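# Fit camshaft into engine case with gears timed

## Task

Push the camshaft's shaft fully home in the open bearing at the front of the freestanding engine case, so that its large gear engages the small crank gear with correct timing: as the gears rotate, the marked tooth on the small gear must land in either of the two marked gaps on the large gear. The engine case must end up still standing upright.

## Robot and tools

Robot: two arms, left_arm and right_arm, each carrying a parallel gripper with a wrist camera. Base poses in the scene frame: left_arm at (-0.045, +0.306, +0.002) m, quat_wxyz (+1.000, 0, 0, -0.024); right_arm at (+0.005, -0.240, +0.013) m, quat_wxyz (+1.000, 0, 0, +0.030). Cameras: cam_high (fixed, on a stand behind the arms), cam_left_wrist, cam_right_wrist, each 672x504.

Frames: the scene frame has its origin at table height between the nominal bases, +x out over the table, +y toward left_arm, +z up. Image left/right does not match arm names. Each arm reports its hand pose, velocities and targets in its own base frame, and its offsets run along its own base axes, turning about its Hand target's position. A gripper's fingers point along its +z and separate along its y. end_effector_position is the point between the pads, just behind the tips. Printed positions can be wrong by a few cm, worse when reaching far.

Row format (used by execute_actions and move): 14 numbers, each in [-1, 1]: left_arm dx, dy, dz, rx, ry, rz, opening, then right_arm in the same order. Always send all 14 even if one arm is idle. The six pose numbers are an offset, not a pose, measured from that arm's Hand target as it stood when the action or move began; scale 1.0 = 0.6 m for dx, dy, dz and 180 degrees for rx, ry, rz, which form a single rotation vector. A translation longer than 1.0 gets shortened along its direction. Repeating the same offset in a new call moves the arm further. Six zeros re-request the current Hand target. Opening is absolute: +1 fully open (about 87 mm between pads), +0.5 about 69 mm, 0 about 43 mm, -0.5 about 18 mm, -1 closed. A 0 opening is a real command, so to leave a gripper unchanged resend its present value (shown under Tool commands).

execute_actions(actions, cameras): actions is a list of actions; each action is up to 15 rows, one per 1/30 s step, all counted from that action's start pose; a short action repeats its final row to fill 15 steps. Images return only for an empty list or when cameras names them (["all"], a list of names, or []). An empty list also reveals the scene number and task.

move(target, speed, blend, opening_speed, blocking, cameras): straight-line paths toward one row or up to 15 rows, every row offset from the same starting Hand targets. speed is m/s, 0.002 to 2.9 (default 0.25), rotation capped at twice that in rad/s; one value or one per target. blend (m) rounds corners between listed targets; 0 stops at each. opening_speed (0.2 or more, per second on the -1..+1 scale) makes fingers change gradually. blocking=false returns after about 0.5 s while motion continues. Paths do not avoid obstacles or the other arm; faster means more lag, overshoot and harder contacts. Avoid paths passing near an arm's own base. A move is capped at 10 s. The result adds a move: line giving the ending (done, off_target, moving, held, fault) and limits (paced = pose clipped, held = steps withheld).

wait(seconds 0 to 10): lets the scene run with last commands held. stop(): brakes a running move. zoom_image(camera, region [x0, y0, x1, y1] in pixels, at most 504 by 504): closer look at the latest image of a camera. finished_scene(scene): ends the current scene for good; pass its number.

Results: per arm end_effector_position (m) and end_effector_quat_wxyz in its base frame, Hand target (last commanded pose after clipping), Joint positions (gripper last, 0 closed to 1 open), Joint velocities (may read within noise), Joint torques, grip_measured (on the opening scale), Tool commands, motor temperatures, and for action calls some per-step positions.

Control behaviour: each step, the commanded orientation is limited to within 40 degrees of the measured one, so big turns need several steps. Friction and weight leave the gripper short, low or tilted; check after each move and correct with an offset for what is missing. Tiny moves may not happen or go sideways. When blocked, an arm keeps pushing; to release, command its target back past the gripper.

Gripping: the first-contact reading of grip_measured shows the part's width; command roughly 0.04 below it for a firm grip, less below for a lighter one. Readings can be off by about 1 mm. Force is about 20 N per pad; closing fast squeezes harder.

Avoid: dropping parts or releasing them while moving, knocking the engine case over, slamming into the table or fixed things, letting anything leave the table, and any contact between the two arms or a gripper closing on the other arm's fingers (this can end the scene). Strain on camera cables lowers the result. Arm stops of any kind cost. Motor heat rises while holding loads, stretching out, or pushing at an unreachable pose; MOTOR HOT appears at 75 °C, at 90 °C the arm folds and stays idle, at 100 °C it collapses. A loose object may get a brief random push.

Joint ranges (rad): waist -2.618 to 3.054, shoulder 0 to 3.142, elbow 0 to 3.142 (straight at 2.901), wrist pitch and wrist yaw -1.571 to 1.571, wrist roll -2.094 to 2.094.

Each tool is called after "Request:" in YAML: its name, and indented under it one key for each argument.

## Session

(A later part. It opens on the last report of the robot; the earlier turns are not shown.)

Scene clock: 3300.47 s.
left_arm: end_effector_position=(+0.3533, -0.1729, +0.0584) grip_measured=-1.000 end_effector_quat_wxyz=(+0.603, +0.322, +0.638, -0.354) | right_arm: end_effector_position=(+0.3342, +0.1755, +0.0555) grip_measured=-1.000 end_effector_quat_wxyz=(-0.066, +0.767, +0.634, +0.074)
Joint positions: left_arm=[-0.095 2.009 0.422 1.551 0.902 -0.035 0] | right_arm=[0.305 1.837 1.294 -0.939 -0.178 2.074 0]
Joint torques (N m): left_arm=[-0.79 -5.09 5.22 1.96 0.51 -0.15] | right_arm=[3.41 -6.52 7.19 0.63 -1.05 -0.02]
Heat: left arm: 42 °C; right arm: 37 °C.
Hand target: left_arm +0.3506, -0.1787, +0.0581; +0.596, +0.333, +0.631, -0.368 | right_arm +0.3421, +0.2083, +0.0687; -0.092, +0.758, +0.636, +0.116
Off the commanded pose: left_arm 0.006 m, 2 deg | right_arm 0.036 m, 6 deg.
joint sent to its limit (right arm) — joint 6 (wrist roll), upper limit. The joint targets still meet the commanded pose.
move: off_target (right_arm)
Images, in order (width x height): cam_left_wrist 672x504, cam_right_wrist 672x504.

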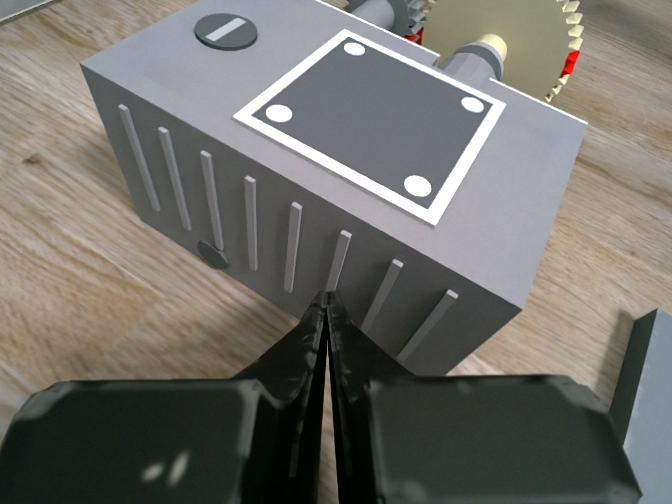

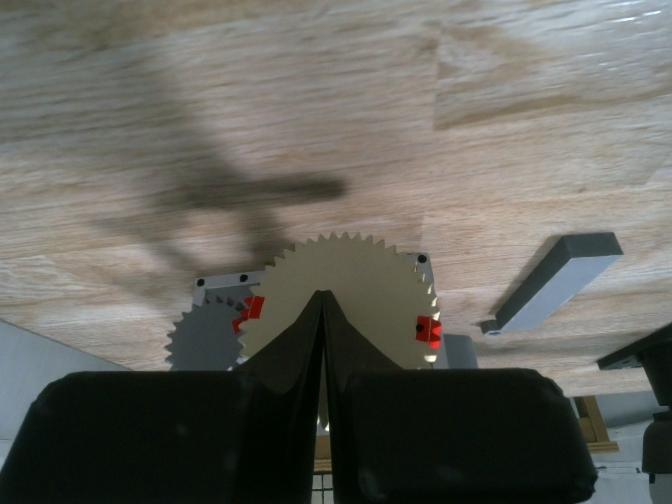

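Request:
move:
  target:
    - [0,0,0,0,0,0,-1,-0.012,-0.13,0.052,0,0,0,-1]
    - [0,0,0,0,0,0,-1,-0.02,-0.147,0.202,-0.0877,-0.0578,0.4963,-0.2]
    - [0,0,0,0,0,0,-1,-0.0235,-0.0405,0.152,-0.0877,-0.0578,0.4963,-0.2]
  speed: 0.15
  blend: [0.02,0.02,0]
  cameras: ["all"]

Scene clock: 3336.80 s.
left_arm: end_effector_position=(+0.3533, -0.1729, +0.0584) grip_measured=-1.000 end_effector_quat_wxyz=(+0.603, +0.322, +0.638, -0.354) | right_arm: end_effector_position=(+0.3248, +0.1831, +0.1539) grip_measured=-0.200 end_effector_quat_wxyz=(+0.011, +0.084, +0.996, +0.013)
Joint positions: left_arm=[-0.095 2.009 0.422 1.551 0.902 -0.035 0] | right_arm=[0.444 2.102 2.114 -1.551 -0.011 0.613 0.4]
Joint torques (N m): left_arm=[-0.79 -5.08 5.22 1.96 0.51 -0.15] | right_arm=[0.27 -9.47 6.67 0.22 0.13 0]
Heat: left arm: 42 °C; right arm: 37 °C.
Hand target: left_arm +0.3506, -0.1787, +0.0581; +0.596, +0.333, +0.631, -0.368 | right_arm +0.3281, +0.1840, +0.1599; +0.000, +0.087, +0.996, +0.000
Off the commanded pose: left_arm 0.006 m, 2 deg | right_arm 0.007 m, 2 deg.
joint sent to its limit (right arm) — joint 4 (wrist pitch), lower limit. The joint targets are off in orientation, not in position.
move: done; blend cut to 0 m at target 2; target 2's new opening was sent with right_arm's hand 0.017 m and 4 deg from that target

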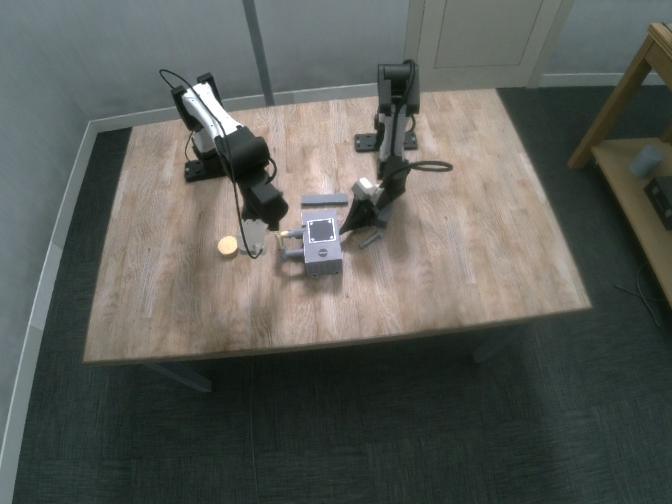

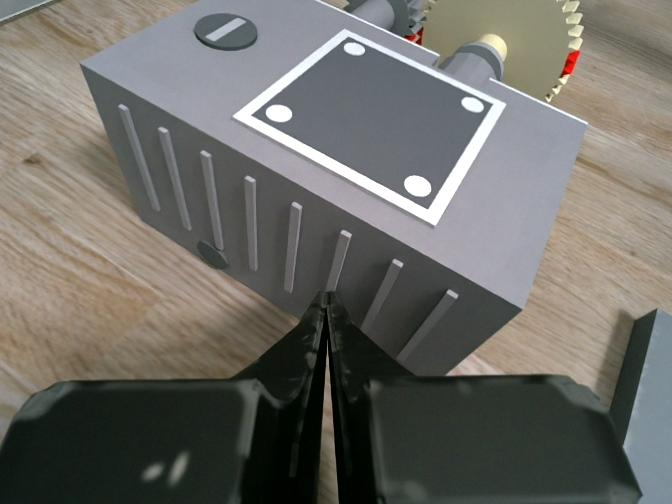

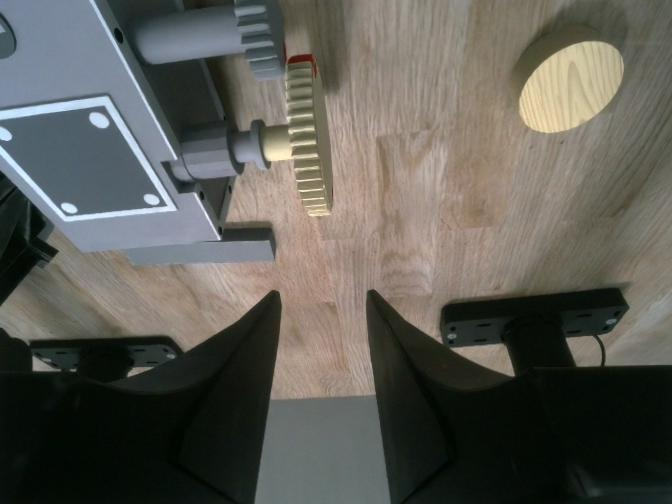

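Request:
zoom_image:
  camera: "cam_right_wrist"
  region: [80, 0, 380, 230]

Scaled by 1.680 from the camera's 672x504 image, which has a finer 960x720 frame.

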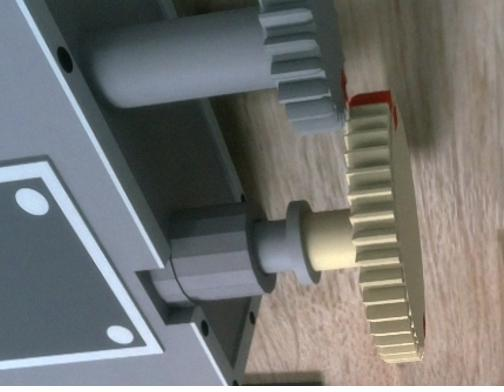

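Request:
move:
  target: [0,0,0,0,0,0,-1,0.005,0.011,-0.085,0.02,-0.003,0.02,-0.2]
  speed: 0.12
  cameras: ["cam_right_wrist"]

Scene clock: 3374.87 s.
left_arm: end_effector_position=(+0.3533, -0.1729, +0.0584) grip_measured=-1.000 end_effector_quat_wxyz=(+0.603, +0.322, +0.638, -0.354) | right_arm: end_effector_position=(+0.3288, +0.1899, +0.1135) grip_measured=-0.200 end_effector_quat_wxyz=(+0.002, +0.057, +0.998, +0.028)
Joint positions: left_arm=[-0.095 2.009 0.422 1.551 0.902 -0.035 0] | right_arm=[0.444 2.108 1.957 -1.39 -0.047 0.558 0.4]
Joint torques (N m): left_arm=[-0.81 -5.09 5.22 1.97 0.51 -0.15] | right_arm=[-0.18 -9.39 3.89 0.43 -0.07 -0.1]
Motor temperatures (°C): left_arm=[23 39 33 42 26 25 25] | right_arm=[25 38 38 28 27 26 27]
Heat: left arm: 42 °C; right arm: 38 °C.
Hand target: left_arm +0.3506, -0.1787, +0.0581; +0.596, +0.333, +0.631, -0.368 | right_arm +0.3311, +0.1905, +0.1089; +0.002, +0.055, +0.998, +0.032
Off the commanded pose: left_arm 0.006 m, 2 deg | right_arm 0.005 m, 1 deg.
move: done
Images, in order (width x height): cam_right_wrist 672x504.

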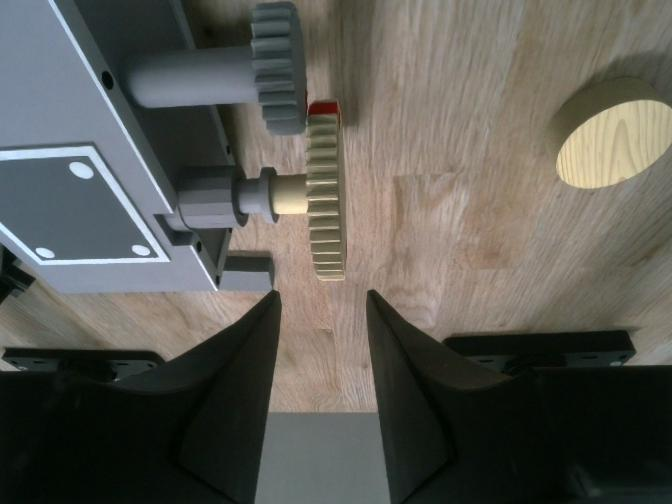

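Request:
move:
  target:
    - [0,0,0,0,0,0,-1,-0.003,0.0015,-0.064,0,0,0,-0.2]
    - [0,0,0,0,0,0,-1,-0.003,0.0015,-0.064,0,0,0,-0.85]
  speed: 0.08
  opening_speed: 0.5
  cameras: ["cam_right_wrist","cam_left_wrist"]

Request:
zoom_image:
  camera: "cam_right_wrist"
  region: [180, 40, 420, 340]

Scene clock: 3383.00 s.
left_arm: end_effector_position=(+0.3532, -0.1729, +0.0583) grip_measured=-1.000 end_effector_quat_wxyz=(+0.603, +0.322, +0.639, -0.354) | right_arm: end_effector_position=(+0.3276, +0.1882, +0.0735) grip_measured=-0.649 end_effector_quat_wxyz=(-0.001, +0.049, +0.998, +0.025)
Joint positions: left_arm=[-0.095 2.009 0.422 1.55 0.902 -0.035 0] | right_arm=[0.444 2.108 1.798 -1.238 -0.044 0.543 0.176]
Joint torques (N m): left_arm=[-0.8 -5.11 5.2 1.97 0.51 -0.15] | right_arm=[0.21 -9.78 3.89 0.5 -0.08 0.07]
Heat: left arm: 42 °C; right arm: 39 °C.
Hand target: left_arm +0.3506, -0.1787, +0.0581; +0.596, +0.333, +0.631, -0.368 | right_arm +0.3292, +0.1914, +0.0705; +0.002, +0.055, +0.998, +0.032
Off the commanded pose: left_arm 0.006 m, 2 deg | right_arm 0.005 m, 1 deg.
move: done
Images, in order (width x height): cam_left_wrist 672x504, cam_right_wrist 672x504.

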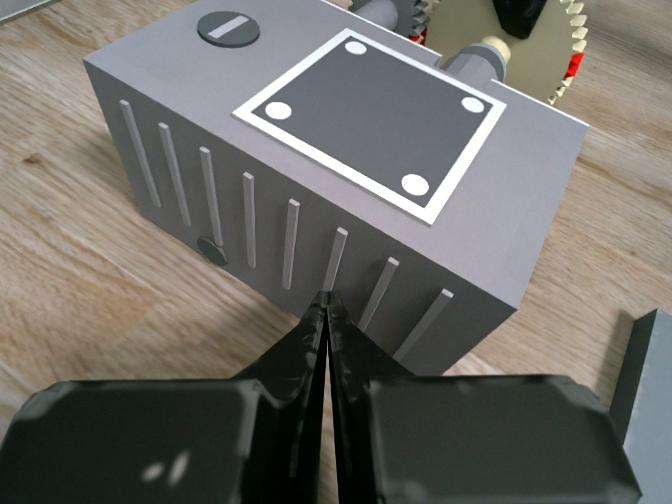

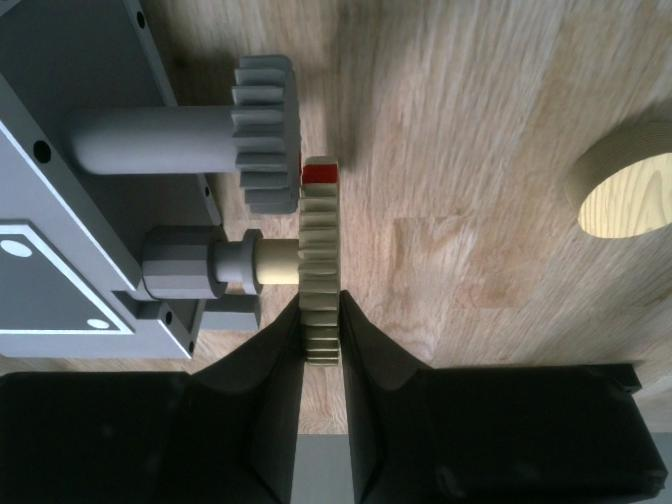

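Scaled by 1.680 from the camera's 672x504 image, which has a finer 960x720 frame.

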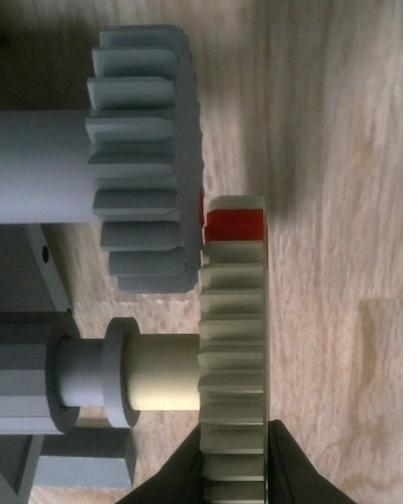

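Request:
move:
  target: [0,-0.012,0,0,0,0,-1,0.004,0.025,0,0,0,0,-0.85]
  speed: 0.03
  cameras: ["cam_right_wrist","cam_left_wrist"]

Request:
zoom_image:
  camera: "cam_right_wrist"
  region: [180, 40, 420, 340]

Scene clock: 3394.63 s.
left_arm: end_effector_position=(+0.3534, -0.1732, +0.0582) grip_measured=-1.000 end_effector_quat_wxyz=(+0.603, +0.321, +0.639, -0.353) | right_arm: end_effector_position=(+0.3257, +0.1906, +0.0730) grip_measured=-0.655 end_effector_quat_wxyz=(-0.004, +0.045, +0.999, +0.015)
Joint positions: left_arm=[-0.097 2.009 0.422 1.55 0.898 -0.035 0] | right_arm=[0.458 2.122 1.817 -1.258 -0.03 0.548 0.173]
Joint torques (N m): left_arm=[-3.23 -5 5.44 1.98 0.24 -0.16] | right_arm=[1.63 -7.98 6.49 0.5 -0.23 0.29]
Heat: left arm: 42 °C; right arm: 40 °C.
Hand target: left_arm +0.3506, -0.1859, +0.0581; +0.596, +0.333, +0.631, -0.368 | right_arm +0.3315, +0.2065, +0.0705; +0.002, +0.055, +0.998, +0.032
Off the commanded pose: left_arm 0.013 m, 2 deg | right_arm 0.017 m, 2 deg.
move: off_target (left_arm, right_arm)
Images, in order (width x height): cam_left_wrist 672x504, cam_right_wrist 672x504.

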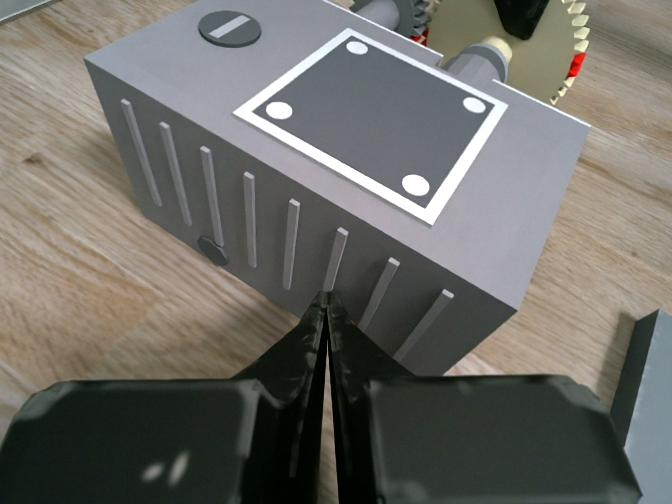

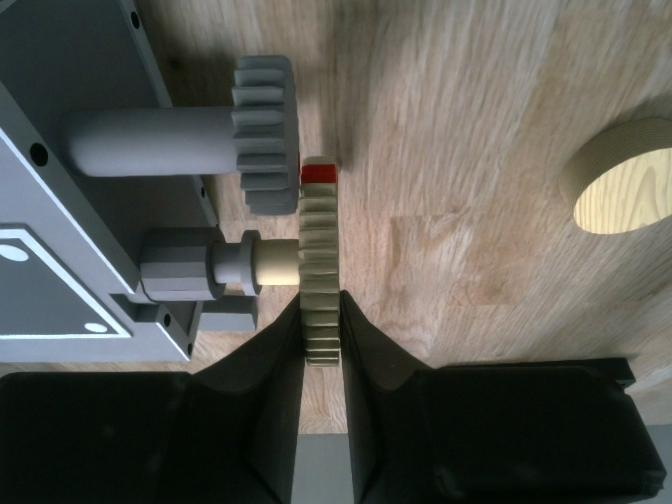

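Scaled by 1.680 from the camera's 672x504 image, which has a finer 960x720 frame.

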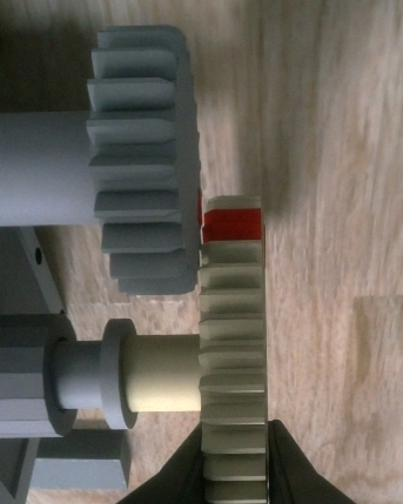

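Request:
move:
  target:
    - [0,0,0,0,0,0,-1,-0.005,0.005,0,0.003,-0.03,0,-0.85]
    - [0,0,0,0,0,0,-1,0.005,0.005,0,-0.003,0.03,0,-0.85]
    - [0,0,0,0,0,0,-1,0,0.005,0,0,0,0,-0.85]
  speed: 0.04
  cameras: ["cam_right_wrist","cam_left_wrist"]

Request:
zoom_image:
  camera: "cam_right_wrist"
  region: [180, 40, 420, 340]

Scene clock: 3409.27 s.
left_arm: end_effector_position=(+0.3539, -0.1732, +0.0582) grip_measured=-1.000 end_effector_quat_wxyz=(+0.604, +0.320, +0.639, -0.352) | right_arm: end_effector_position=(+0.3236, +0.1916, +0.0720) grip_measured=-0.654 end_effector_quat_wxyz=(-0.025, +0.047, +0.999, +0.004)
Joint positions: left_arm=[-0.098 2.009 0.422 1.55 0.894 -0.035 0] | right_arm=[0.462 2.167 1.876 -1.319 -0.031 0.556 0.173]
Joint torques (N m): left_arm=[-3.1 -5 5.45 1.98 0.29 -0.16] | right_arm=[1.89 -11.55 3.3 0.87 -0.23 0.27]
Heat: left arm: 42 °C; right arm: 40 °C.
Hand target: left_arm +0.3506, -0.1859, +0.0581; +0.596, +0.333, +0.631, -0.368 | right_arm +0.3317, +0.2095, +0.0707; +0.002, +0.055, +0.998, +0.032
Off the commanded pose: left_arm 0.013 m, 3 deg | right_arm 0.020 m, 4 deg.
move: off_target (left_arm, right_arm)
Images, in order (width x height): cam_left_wrist 672x504, cam_right_wrist 672x504.

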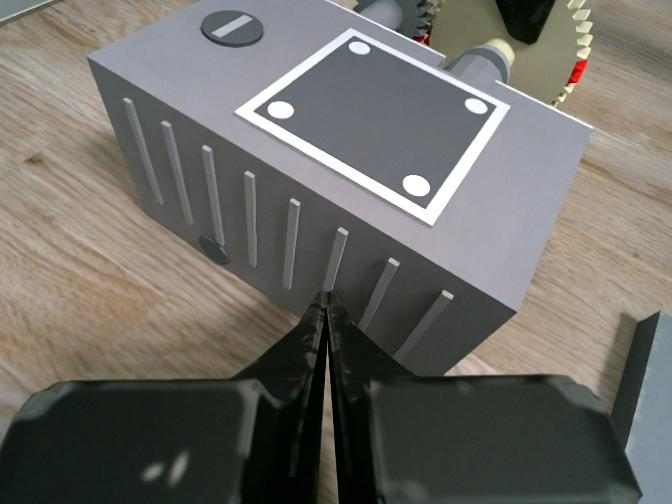

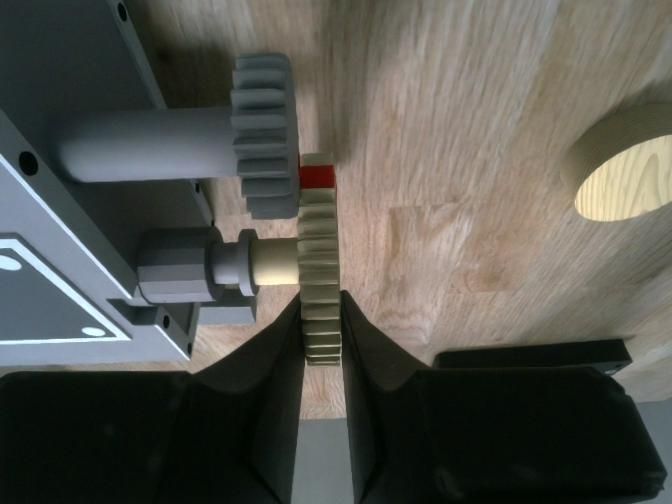

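Scaled by 1.680 from the camera's 672x504 image, which has a finer 960x720 frame.

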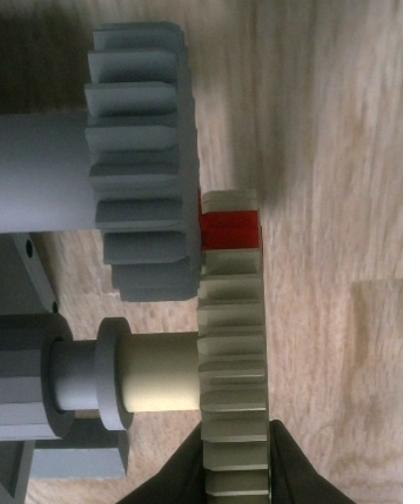

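Request:
move:
  target:
    - [0,0,0,0,0,0,-1,-0.004,0.006,0,0.02,-0.045,0,-0.85]
    - [0,0,0,0,0,0,-1,-0.004,0.012,0,0.02,-0.06,0,-0.85]
  speed: 0.04
  cameras: ["cam_right_wrist"]

Request:
zoom_image:
  camera: "cam_right_wrist"
  region: [180, 40, 420, 340]

Scene clock: 3431.63 s.
left_arm: end_effector_position=(+0.3551, -0.1739, +0.0581) grip_measured=-1.000 end_effector_quat_wxyz=(+0.604, +0.319, +0.641, -0.351) | right_arm: end_effector_position=(+0.3210, +0.1920, +0.0714) grip_measured=-0.659 end_effector_quat_wxyz=(+0.070, +0.052, +0.996, +0.025)
Joint positions: left_arm=[-0.102 2.009 0.425 1.546 0.886 -0.035 0] | right_arm=[0.49 1.966 1.593 -1.053 0.029 0.593 0.171]
Joint torques (N m): left_arm=[-2.74 -5.03 5.22 2.02 0.38 -0.16] | right_arm=[2.37 -9.8 3.41 1.35 -0.43 0.17]
Heat: left arm: 42 °C; right arm: 41 °C.
Hand target: left_arm +0.3506, -0.1859, +0.0581; +0.596, +0.333, +0.631, -0.368 | right_arm +0.3292, +0.2167, +0.0705; +0.094, +0.052, +0.992, +0.068
Off the commanded pose: left_arm 0.013 m, 3 deg | right_arm 0.026 m, 6 deg.
move: off_target (left_arm, right_arm)
Images, in order (width x height): cam_right_wrist 672x504.

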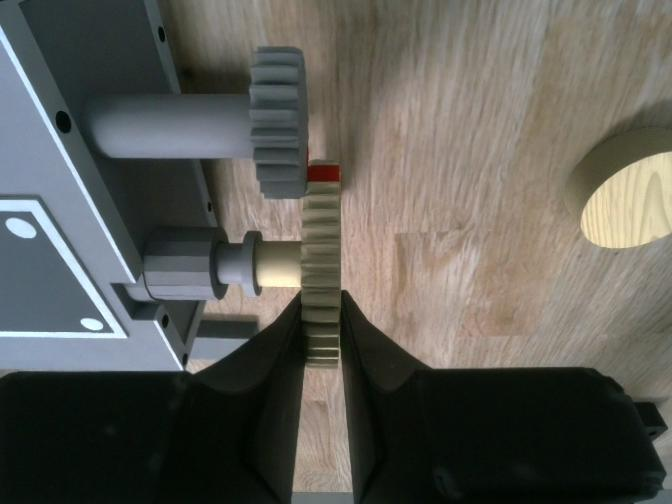

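Scaled by 1.680 from the camera's 672x504 image, which has a finer 960x720 frame.

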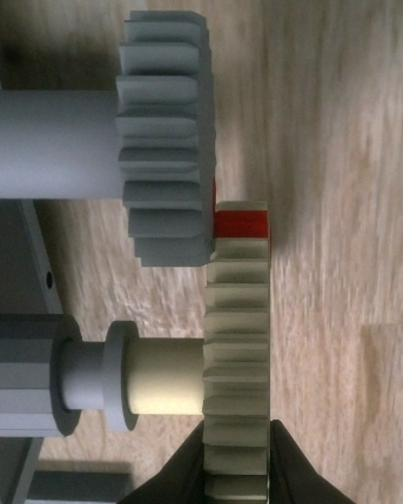

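Request:
zoom_image:
  camera: "cam_left_wrist"
  region: [370, 0, 490, 90]

This scene's latest camera images include none from cam_left_wrist. They are from: cam_right_wrist. cam_left_wrist's image comes with the result of a call that names it in "cameras".

Request:
wait:
  seconds: 0.1
  cameras: ["cam_left_wrist","cam_right_wrist"]

Request:
zoom_image:
  camera: "cam_left_wrist"
  region: [380, 0, 500, 90]

Request:
zoom_image:
  camera: "cam_right_wrist"
  region: [250, 120, 370, 220]

Scene clock: 3443.10 s.
left_arm: end_effector_position=(+0.3551, -0.1739, +0.0581) grip_measured=-1.000 end_effector_quat_wxyz=(+0.604, +0.319, +0.641, -0.351) | right_arm: end_effector_position=(+0.3210, +0.1920, +0.0714) grip_measured=-0.659 end_effector_quat_wxyz=(+0.070, +0.052, +0.996, +0.025)
Joint positions: left_arm=[-0.102 2.009 0.425 1.546 0.886 -0.035 0] | right_arm=[0.49 1.966 1.593 -1.053 0.029 0.593 0.171]
Joint torques (N m): left_arm=[-2.74 -5.03 5.2 2.02 0.38 -0.16] | right_arm=[2.36 -9.81 3.38 1.35 -0.43 0.18]
Heat: left arm: 43 °C; right arm: 41 °C.
Hand target: left_arm +0.3506, -0.1859, +0.0581; +0.596, +0.333, +0.631, -0.368 | right_arm +0.3292, +0.2167, +0.0705; +0.094, +0.052, +0.992, +0.068
Tool commands: left_gripper/opening=-1.0 right_gripper/opening=-0.85
Off the commanded pose: left_arm 0.013 m, 3 deg | right_arm 0.026 m, 6 deg.
wait: 0.10 s; at rest from the start
Images, in order (width x height): cam_left_wrist 672x504, cam_right_wrist 672x504.

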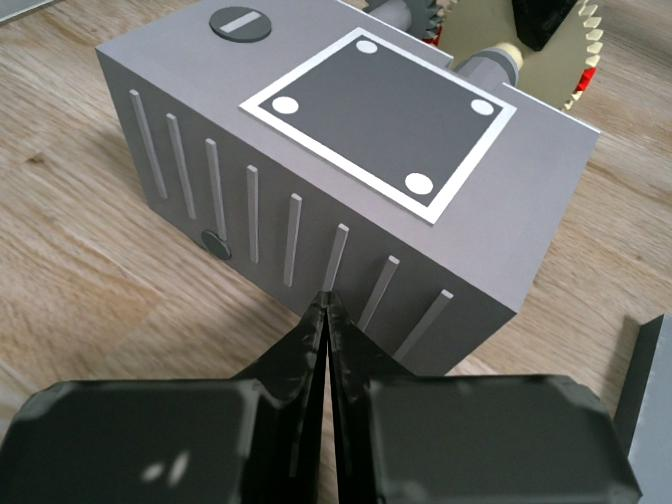

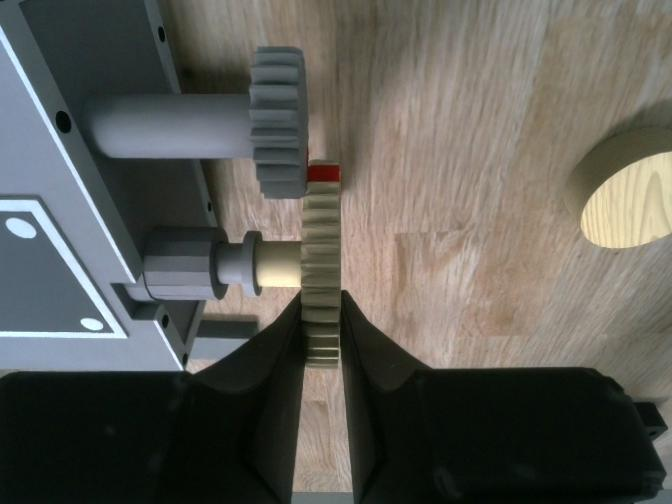

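Scaled by 4.200 from the camera's 672x504 image, which has a finer 960x720 frame.

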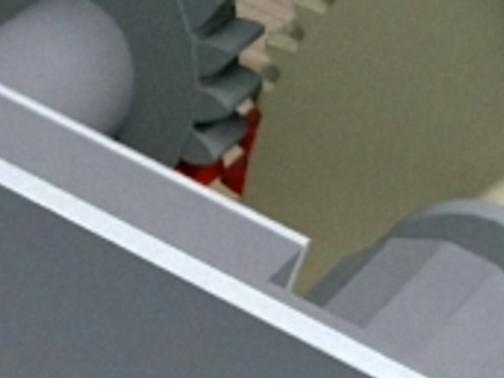

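Scaled by 4.200 from the camera's 672x504 image, which has a finer 960x720 frame.

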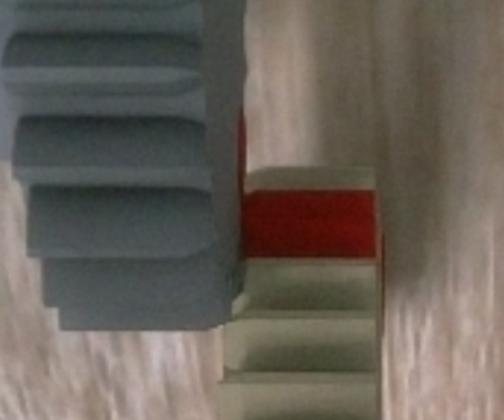

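Request:
zoom_image:
  camera: "cam_left_wrist"
  region: [410, 0, 460, 50]

Request:
zoom_image:
  camera: "cam_left_wrist"
  region: [540, 0, 620, 120]

Scaled by 10.080 from the camera's 672x504 image, which has a finer 960x720 frame.

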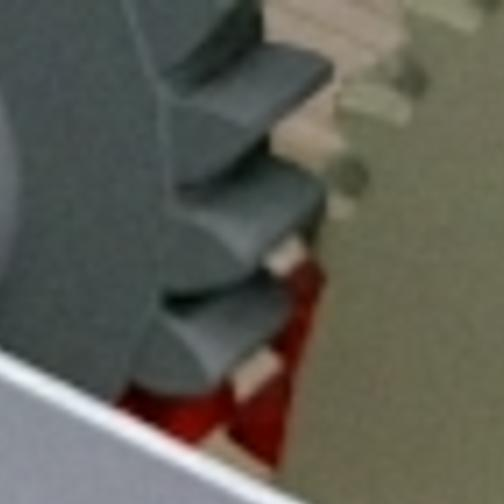

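Scaled by 4.200 from the camera's 672x504 image, which has a finer 960x720 frame.

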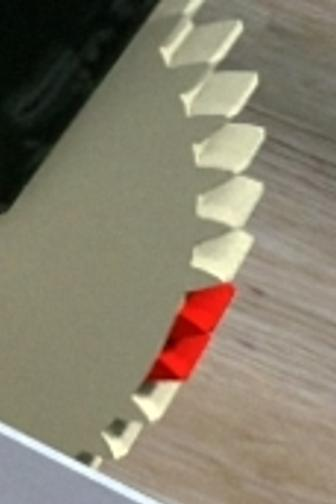

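Request:
move:
  target:
    - [0,0,0,0,0,0,-1,-0.006,-0.044,0,-0.01,0.015,0,-0.85]
  speed: 0.04
  cameras: ["cam_right_wrist","cam_left_wrist"]

Request:
zoom_image:
  camera: "cam_right_wrist"
  region: [180, 40, 420, 340]

Request:
zoom_image:
  camera: "cam_left_wrist"
  region: [410, 0, 460, 50]

Scene clock: 3474.70 s.
left_arm: end_effector_position=(+0.3548, -0.1745, +0.0581) grip_measured=-1.000 end_effector_quat_wxyz=(+0.604, +0.319, +0.640, -0.351) | right_arm: end_effector_position=(+0.3216, +0.1877, +0.0700) grip_measured=-0.659 end_effector_quat_wxyz=(+0.061, +0.051, +0.996, +0.035)
Joint positions: left_arm=[-0.103 2.009 0.425 1.546 0.886 -0.035 0] | right_arm=[0.468 1.966 1.585 -1.049 0.001 0.57 0.171]
Joint torques (N m): left_arm=[-2.58 -5.01 5.22 2.02 0.38 -0.16] | right_arm=[-0.49 -10.21 3.44 0.85 -0.15 -0.08]
Heat: left arm: 43 °C; right arm: 40 °C.
Hand target: left_arm +0.3506, -0.1858, +0.0581; +0.596, +0.333, +0.631, -0.368 | right_arm +0.3256, +0.1903, +0.0705; +0.072, +0.052, +0.995, +0.051
Off the commanded pose: left_arm 0.012 m, 3 deg | right_arm 0.005 m, 2 deg.
move: off_target (left_arm)
Images, in order (width x height): cam_left_wrist 672x504, cam_right_wrist 672x504.

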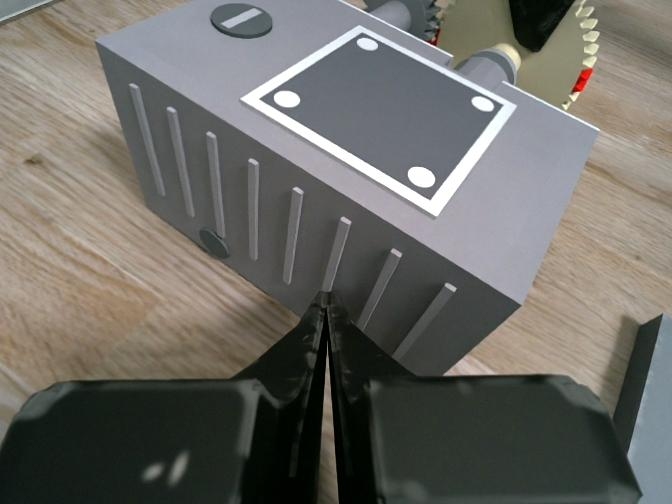

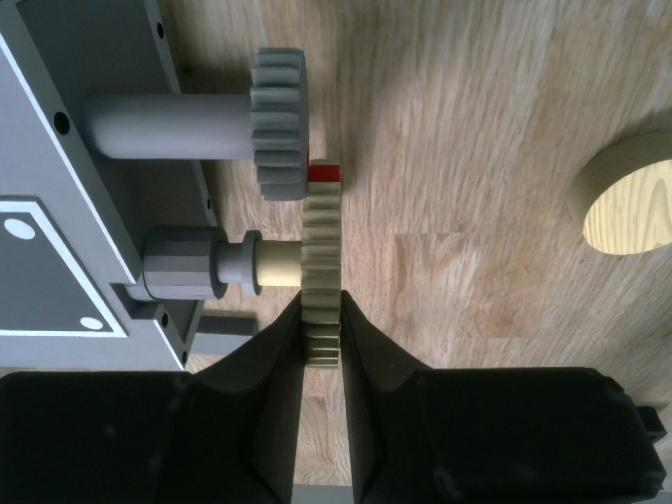

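Scaled by 1.680 from the camera's 672x504 image, which has a finer 960x720 frame.

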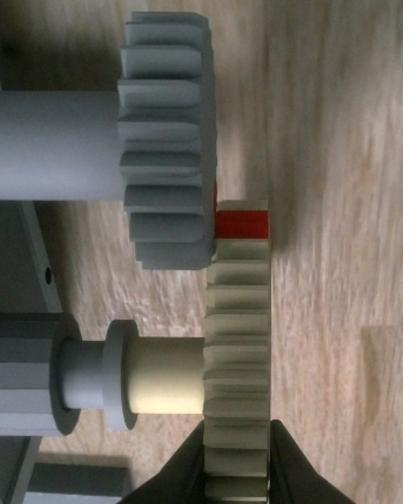

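Scaled by 10.080 from the camera's 672x504 image, which has a finer 960x720 frame.

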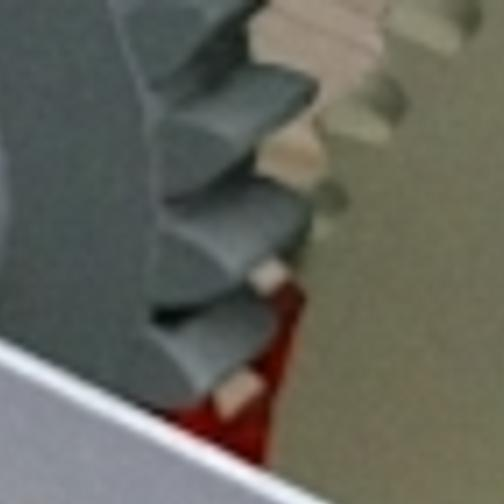

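Request:
move:
  target:
    - [0.006,0.012,0,0,0,0,-1,-0.006,-0.004,0,0,0,0,-0.85]
    - [0.006,0.012,0,0,0,0,-1,-0.006,-0.004,0,0,0,0,-0.3]
    - [0.006,0.012,0,0,0,0,-1,-0.004,-0.004,0.12,0,0,0,-0.3]
  speed: 0.06
  opening_speed: 0.4
  cameras: ["cam_right_wrist"]

Scene clock: 3487.03 s.
left_arm: end_effector_position=(+0.3554, -0.1741, +0.0573) grip_measured=-1.000 end_effector_quat_wxyz=(+0.599, +0.321, +0.641, -0.356) | right_arm: end_effector_position=(+0.3193, +0.1888, +0.1291) grip_measured=-0.300 end_effector_quat_wxyz=(+0.058, +0.051, +0.996, +0.042)
Joint positions: left_arm=[-0.097 2.009 0.436 1.527 0.904 -0.036 0] | right_arm=[0.466 1.951 1.799 -1.276 -0.016 0.569 0.35]
Joint torques (N m): left_arm=[-0.51 -4.82 5.41 2.1 0.5 -0.12] | right_arm=[-0.51 -10.4 7.04 0.4 0.02 -0.08]
Heat: left arm: 43 °C; right arm: 41 °C.
Hand target: left_arm +0.3542, -0.1787, +0.0581; +0.596, +0.333, +0.631, -0.368 | right_arm +0.3231, +0.1879, +0.1425; +0.071, +0.052, +0.995, +0.051
Off the commanded pose: left_arm 0.005 m, 2 deg | right_arm 0.014 m, 2 deg.
move: off_target (right_arm)
Images, in order (width x height): cam_right_wrist 672x504.

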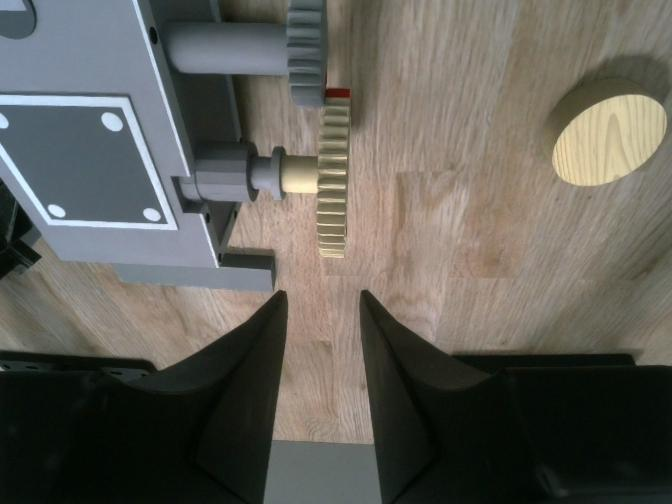

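Request:
move:
  target:
    - [0,0,0,0,0,0,-1,-0.005,-0.05,0.08,0,0,0,-0.3]
    - [0,0,0,0,0,0,-1,-0.005,-0.16,0.08,0.1,0.09,-0.22,-0.3]
    - [0,0,0,0,0,0,-1,0.003,-0.239,-0.069,0.2194,0.2082,-0.4749,-0.3]
  speed: 0.2
  blend: 0.03
  cameras: ["cam_right_wrist","cam_left_wrist"]

Request:
zoom_image:
  camera: "cam_right_wrist"
  region: [240, 140, 440, 280]

Request:
zoom_image:
  camera: "cam_right_wrist"
  region: [270, 170, 350, 250]

Scene clock: 3502.30 s.
left_arm: end_effector_position=(+0.3554, -0.1741, +0.0573) grip_measured=-1.000 end_effector_quat_wxyz=(+0.599, +0.321, +0.641, -0.356) | right_arm: end_effector_position=(+0.3238, +0.0454, +0.0947) grip_measured=-0.300 end_effector_quat_wxyz=(-0.232, +0.718, +0.603, +0.260)
Joint positions: left_arm=[-0.097 2.009 0.436 1.527 0.904 -0.036 0] | right_arm=[-0.317 1.856 1.237 -1.101 -0.699 1.373 0.35]
Joint torques (N m): left_arm=[-0.51 -4.82 5.41 2.1 0.5 -0.13] | right_arm=[-0.29 -9.92 3.33 0.08 -0.4 0.06]
Heat: left arm: 43 °C; right arm: 42 °C.
Hand target: left_arm +0.3542, -0.1787, +0.0581; +0.596, +0.333, +0.631, -0.368 | right_arm +0.3250, +0.0445, +0.1011; -0.221, +0.718, +0.601, +0.271
Off the commanded pose: left_arm 0.005 m, 2 deg | right_arm 0.007 m, 2 deg.
move: done; blend cut to 0.0284 m at target 1
Images, in order (width x height): cam_left_wrist 672x504, cam_right_wrist 672x504.

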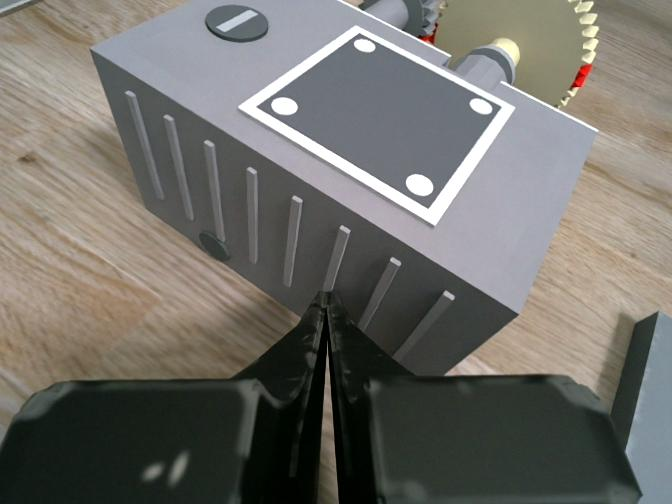

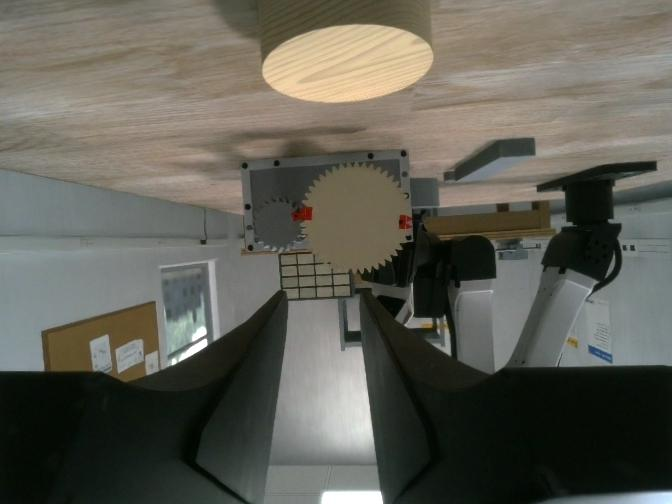

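Scaled by 2.520 from the camera's 672x504 image, which has a finer 960x720 frame.

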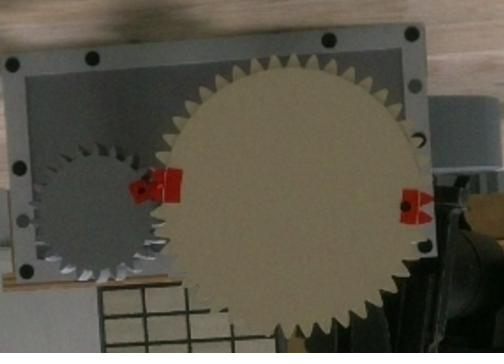

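Scaled by 6.300 from the camera's 672x504 image, which has a finer 960x720 frame.

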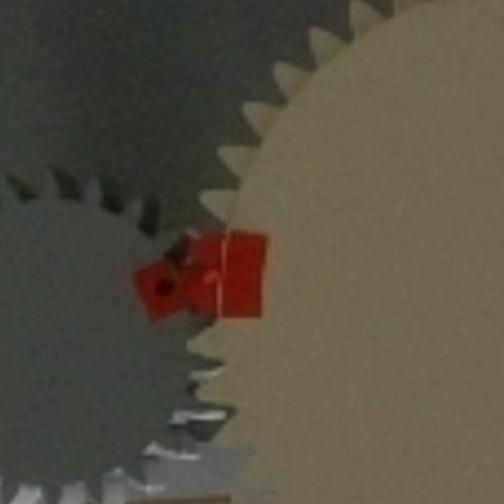

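Request:
zoom_image:
  camera: "cam_right_wrist"
  region: [245, 185, 325, 265]

Request:
zoom_image:
  camera: "cam_right_wrist"
  region: [280, 150, 420, 290]

Scaled by 6.300 from the camera's 672x504 image, which has a finer 960x720 frame.

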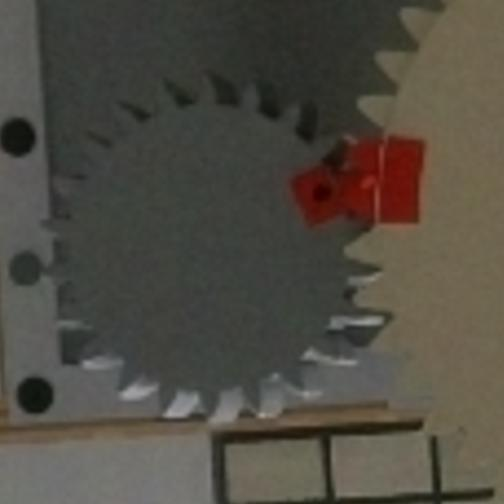

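Scaled by 3.600 from the camera's 672x504 image, which has a finer 960x720 frame.

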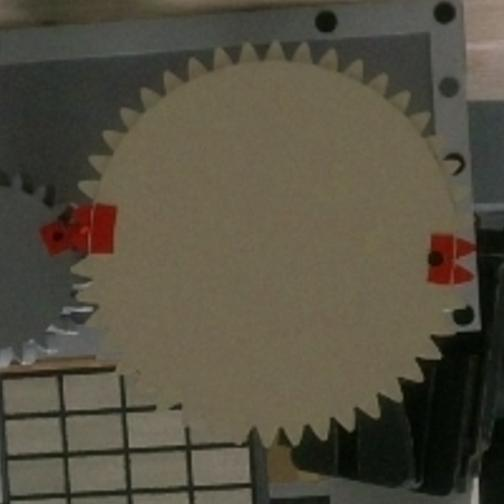

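Request:
move:
  target:
    - [0,0,0,0,0,0,-1,-0.04,0.05,0,-0.131,0.023,0,-1]
    - [0,0,0,0,0,0,-1,-0.047,0.199,-0.08,-0.131,0.023,0,-1]
  speed: 0.12
  cameras: ["cam_right_wrist"]

Scene clock: 3570.17 s.
left_arm: end_effector_position=(+0.3554, -0.1741, +0.0573) grip_measured=-1.000 end_effector_quat_wxyz=(+0.599, +0.321, +0.641, -0.356) | right_arm: end_effector_position=(+0.2970, +0.1642, +0.0585) grip_measured=-1.000 end_effector_quat_wxyz=(-0.095, +0.755, +0.637, +0.120)
Joint positions: left_arm=[-0.097 2.009 0.436 1.527 0.904 -0.036 0] | right_arm=[0.255 1.659 1.054 -0.827 -0.276 2.015 0]
Joint torques (N m): left_arm=[-0.5 -4.83 5.39 2.1 0.5 -0.12] | right_arm=[0.64 -5.39 3.7 0.54 0.04 -0.03]
Motor temperatures (°C): left_arm=[23 36 32 44 26 25 25] | right_arm=[25 42 33 29 27 26 28]
Heat: left arm: 44 °C; right arm: 42 °C.
Hand target: left_arm +0.3542, -0.1787, +0.0581; +0.596, +0.333, +0.631, -0.368 | right_arm +0.2968, +0.1639, +0.0532; -0.092, +0.758, +0.636, +0.117
Off the commanded pose: left_arm 0.005 m, 2 deg | right_arm 0.005 m, 1 deg.
move: done
Images, in order (width x height): cam_right_wrist 672x504.

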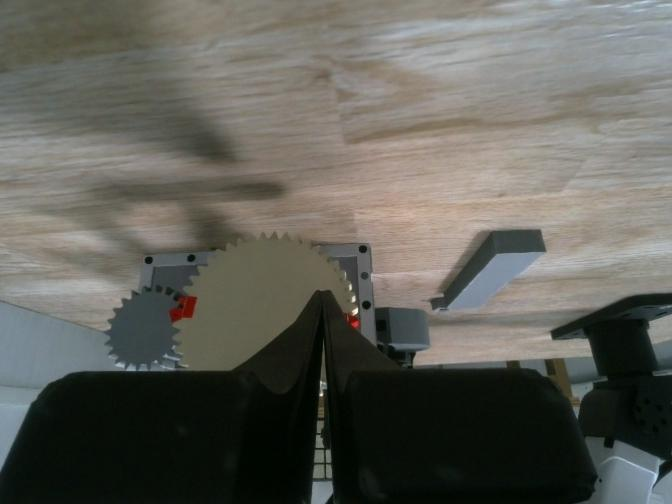

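Request:
move:
  target: [0,-0.012,0,0,0,0,-1,0.014,0.062,0.005,0,0,0,-1]
  speed: 0.04
  cameras: ["cam_right_wrist"]

Request:
zoom_image:
  camera: "cam_right_wrist"
  region: [90, 210, 390, 390]

Scene clock: 3577.83 s.
left_arm: end_effector_position=(+0.3554, -0.1743, +0.0573) grip_measured=-1.000 end_effector_quat_wxyz=(+0.599, +0.321, +0.641, -0.356) | right_arm: end_effector_position=(+0.2923, +0.1791, +0.0437) grip_measured=-1.000 end_effector_quat_wxyz=(-0.088, +0.755, +0.644, +0.080)
Joint positions: left_arm=[-0.098 2.009 0.436 1.527 0.903 -0.036 0] | right_arm=[0.331 1.728 1.097 -0.855 -0.222 2.07 0]
Joint torques (N m): left_arm=[-3.02 -4.67 5.64 2.12 0.2 -0.15] | right_arm=[2.28 -5.68 7.19 0.64 -0.63 0.05]
Heat: left arm: 44 °C; right arm: 41 °C.
Hand target: left_arm +0.3542, -0.1859, +0.0581; +0.596, +0.333, +0.631, -0.368 | right_arm +0.3051, +0.2011, +0.0560; -0.092, +0.758, +0.636, +0.116
Off the commanded pose: left_arm 0.012 m, 2 deg | right_arm 0.028 m, 4 deg.
joint sent to its limit (right arm) — joint 6 (wrist roll), upper limit. The joint targets are off in orientation, not in position.
move: off_target (left_arm, right_arm)
Images, in order (width x height): cam_right_wrist 672x504.

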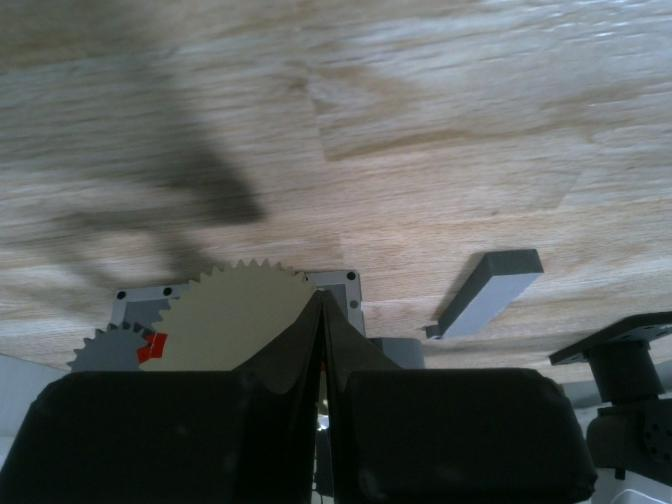

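Scaled by 1.680 from the camera's 672x504 image, which has a finer 960x720 frame.

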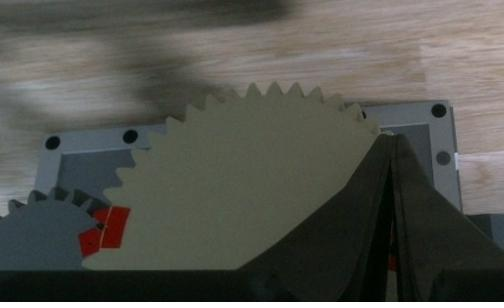

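Request:
move:
  target:
    - [0,0,0,0,0,0,-1,-0.003,-0.06,0.01,0,0,0,-1]
    - [0,0,0,0,0,0,-1,0.02,-0.06,0.012,0,0,0,-1]
  speed: 0.06
  cameras: ["cam_right_wrist"]

Scene clock: 3585.13 s.
left_arm: end_effector_position=(+0.3554, -0.1743, +0.0573) grip_measured=-1.000 end_effector_quat_wxyz=(+0.599, +0.321, +0.641, -0.356) | right_arm: end_effector_position=(+0.3110, +0.1649, +0.0584) grip_measured=-1.000 end_effector_quat_wxyz=(-0.091, +0.758, +0.636, +0.111)
Joint positions: left_arm=[-0.098 2.009 0.436 1.527 0.903 -0.036 0] | right_arm=[0.254 1.717 1.127 -0.856 -0.26 2.016 0]
Joint torques (N m): left_arm=[-3.02 -4.68 5.65 2.12 0.2 -0.15] | right_arm=[-0.46 -5.7 6.57 0.29 -0.16 -0.1]
Heat: left arm: 44 °C; right arm: 40 °C.
Hand target: left_arm +0.3542, -0.1859, +0.0581; +0.596, +0.333, +0.631, -0.368 | right_arm +0.3171, +0.1651, +0.0633; -0.091, +0.757, +0.636, +0.117
Off the commanded pose: left_arm 0.012 m, 2 deg | right_arm 0.008 m, 1 deg.
move: off_target (left_arm)
Images, in order (width x height): cam_right_wrist 672x504.

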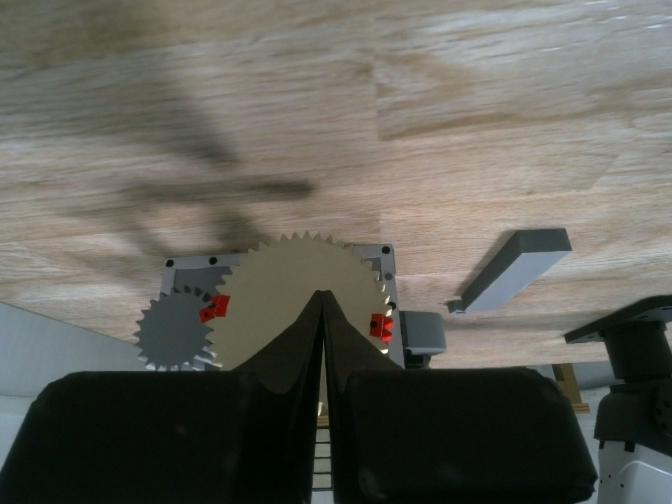

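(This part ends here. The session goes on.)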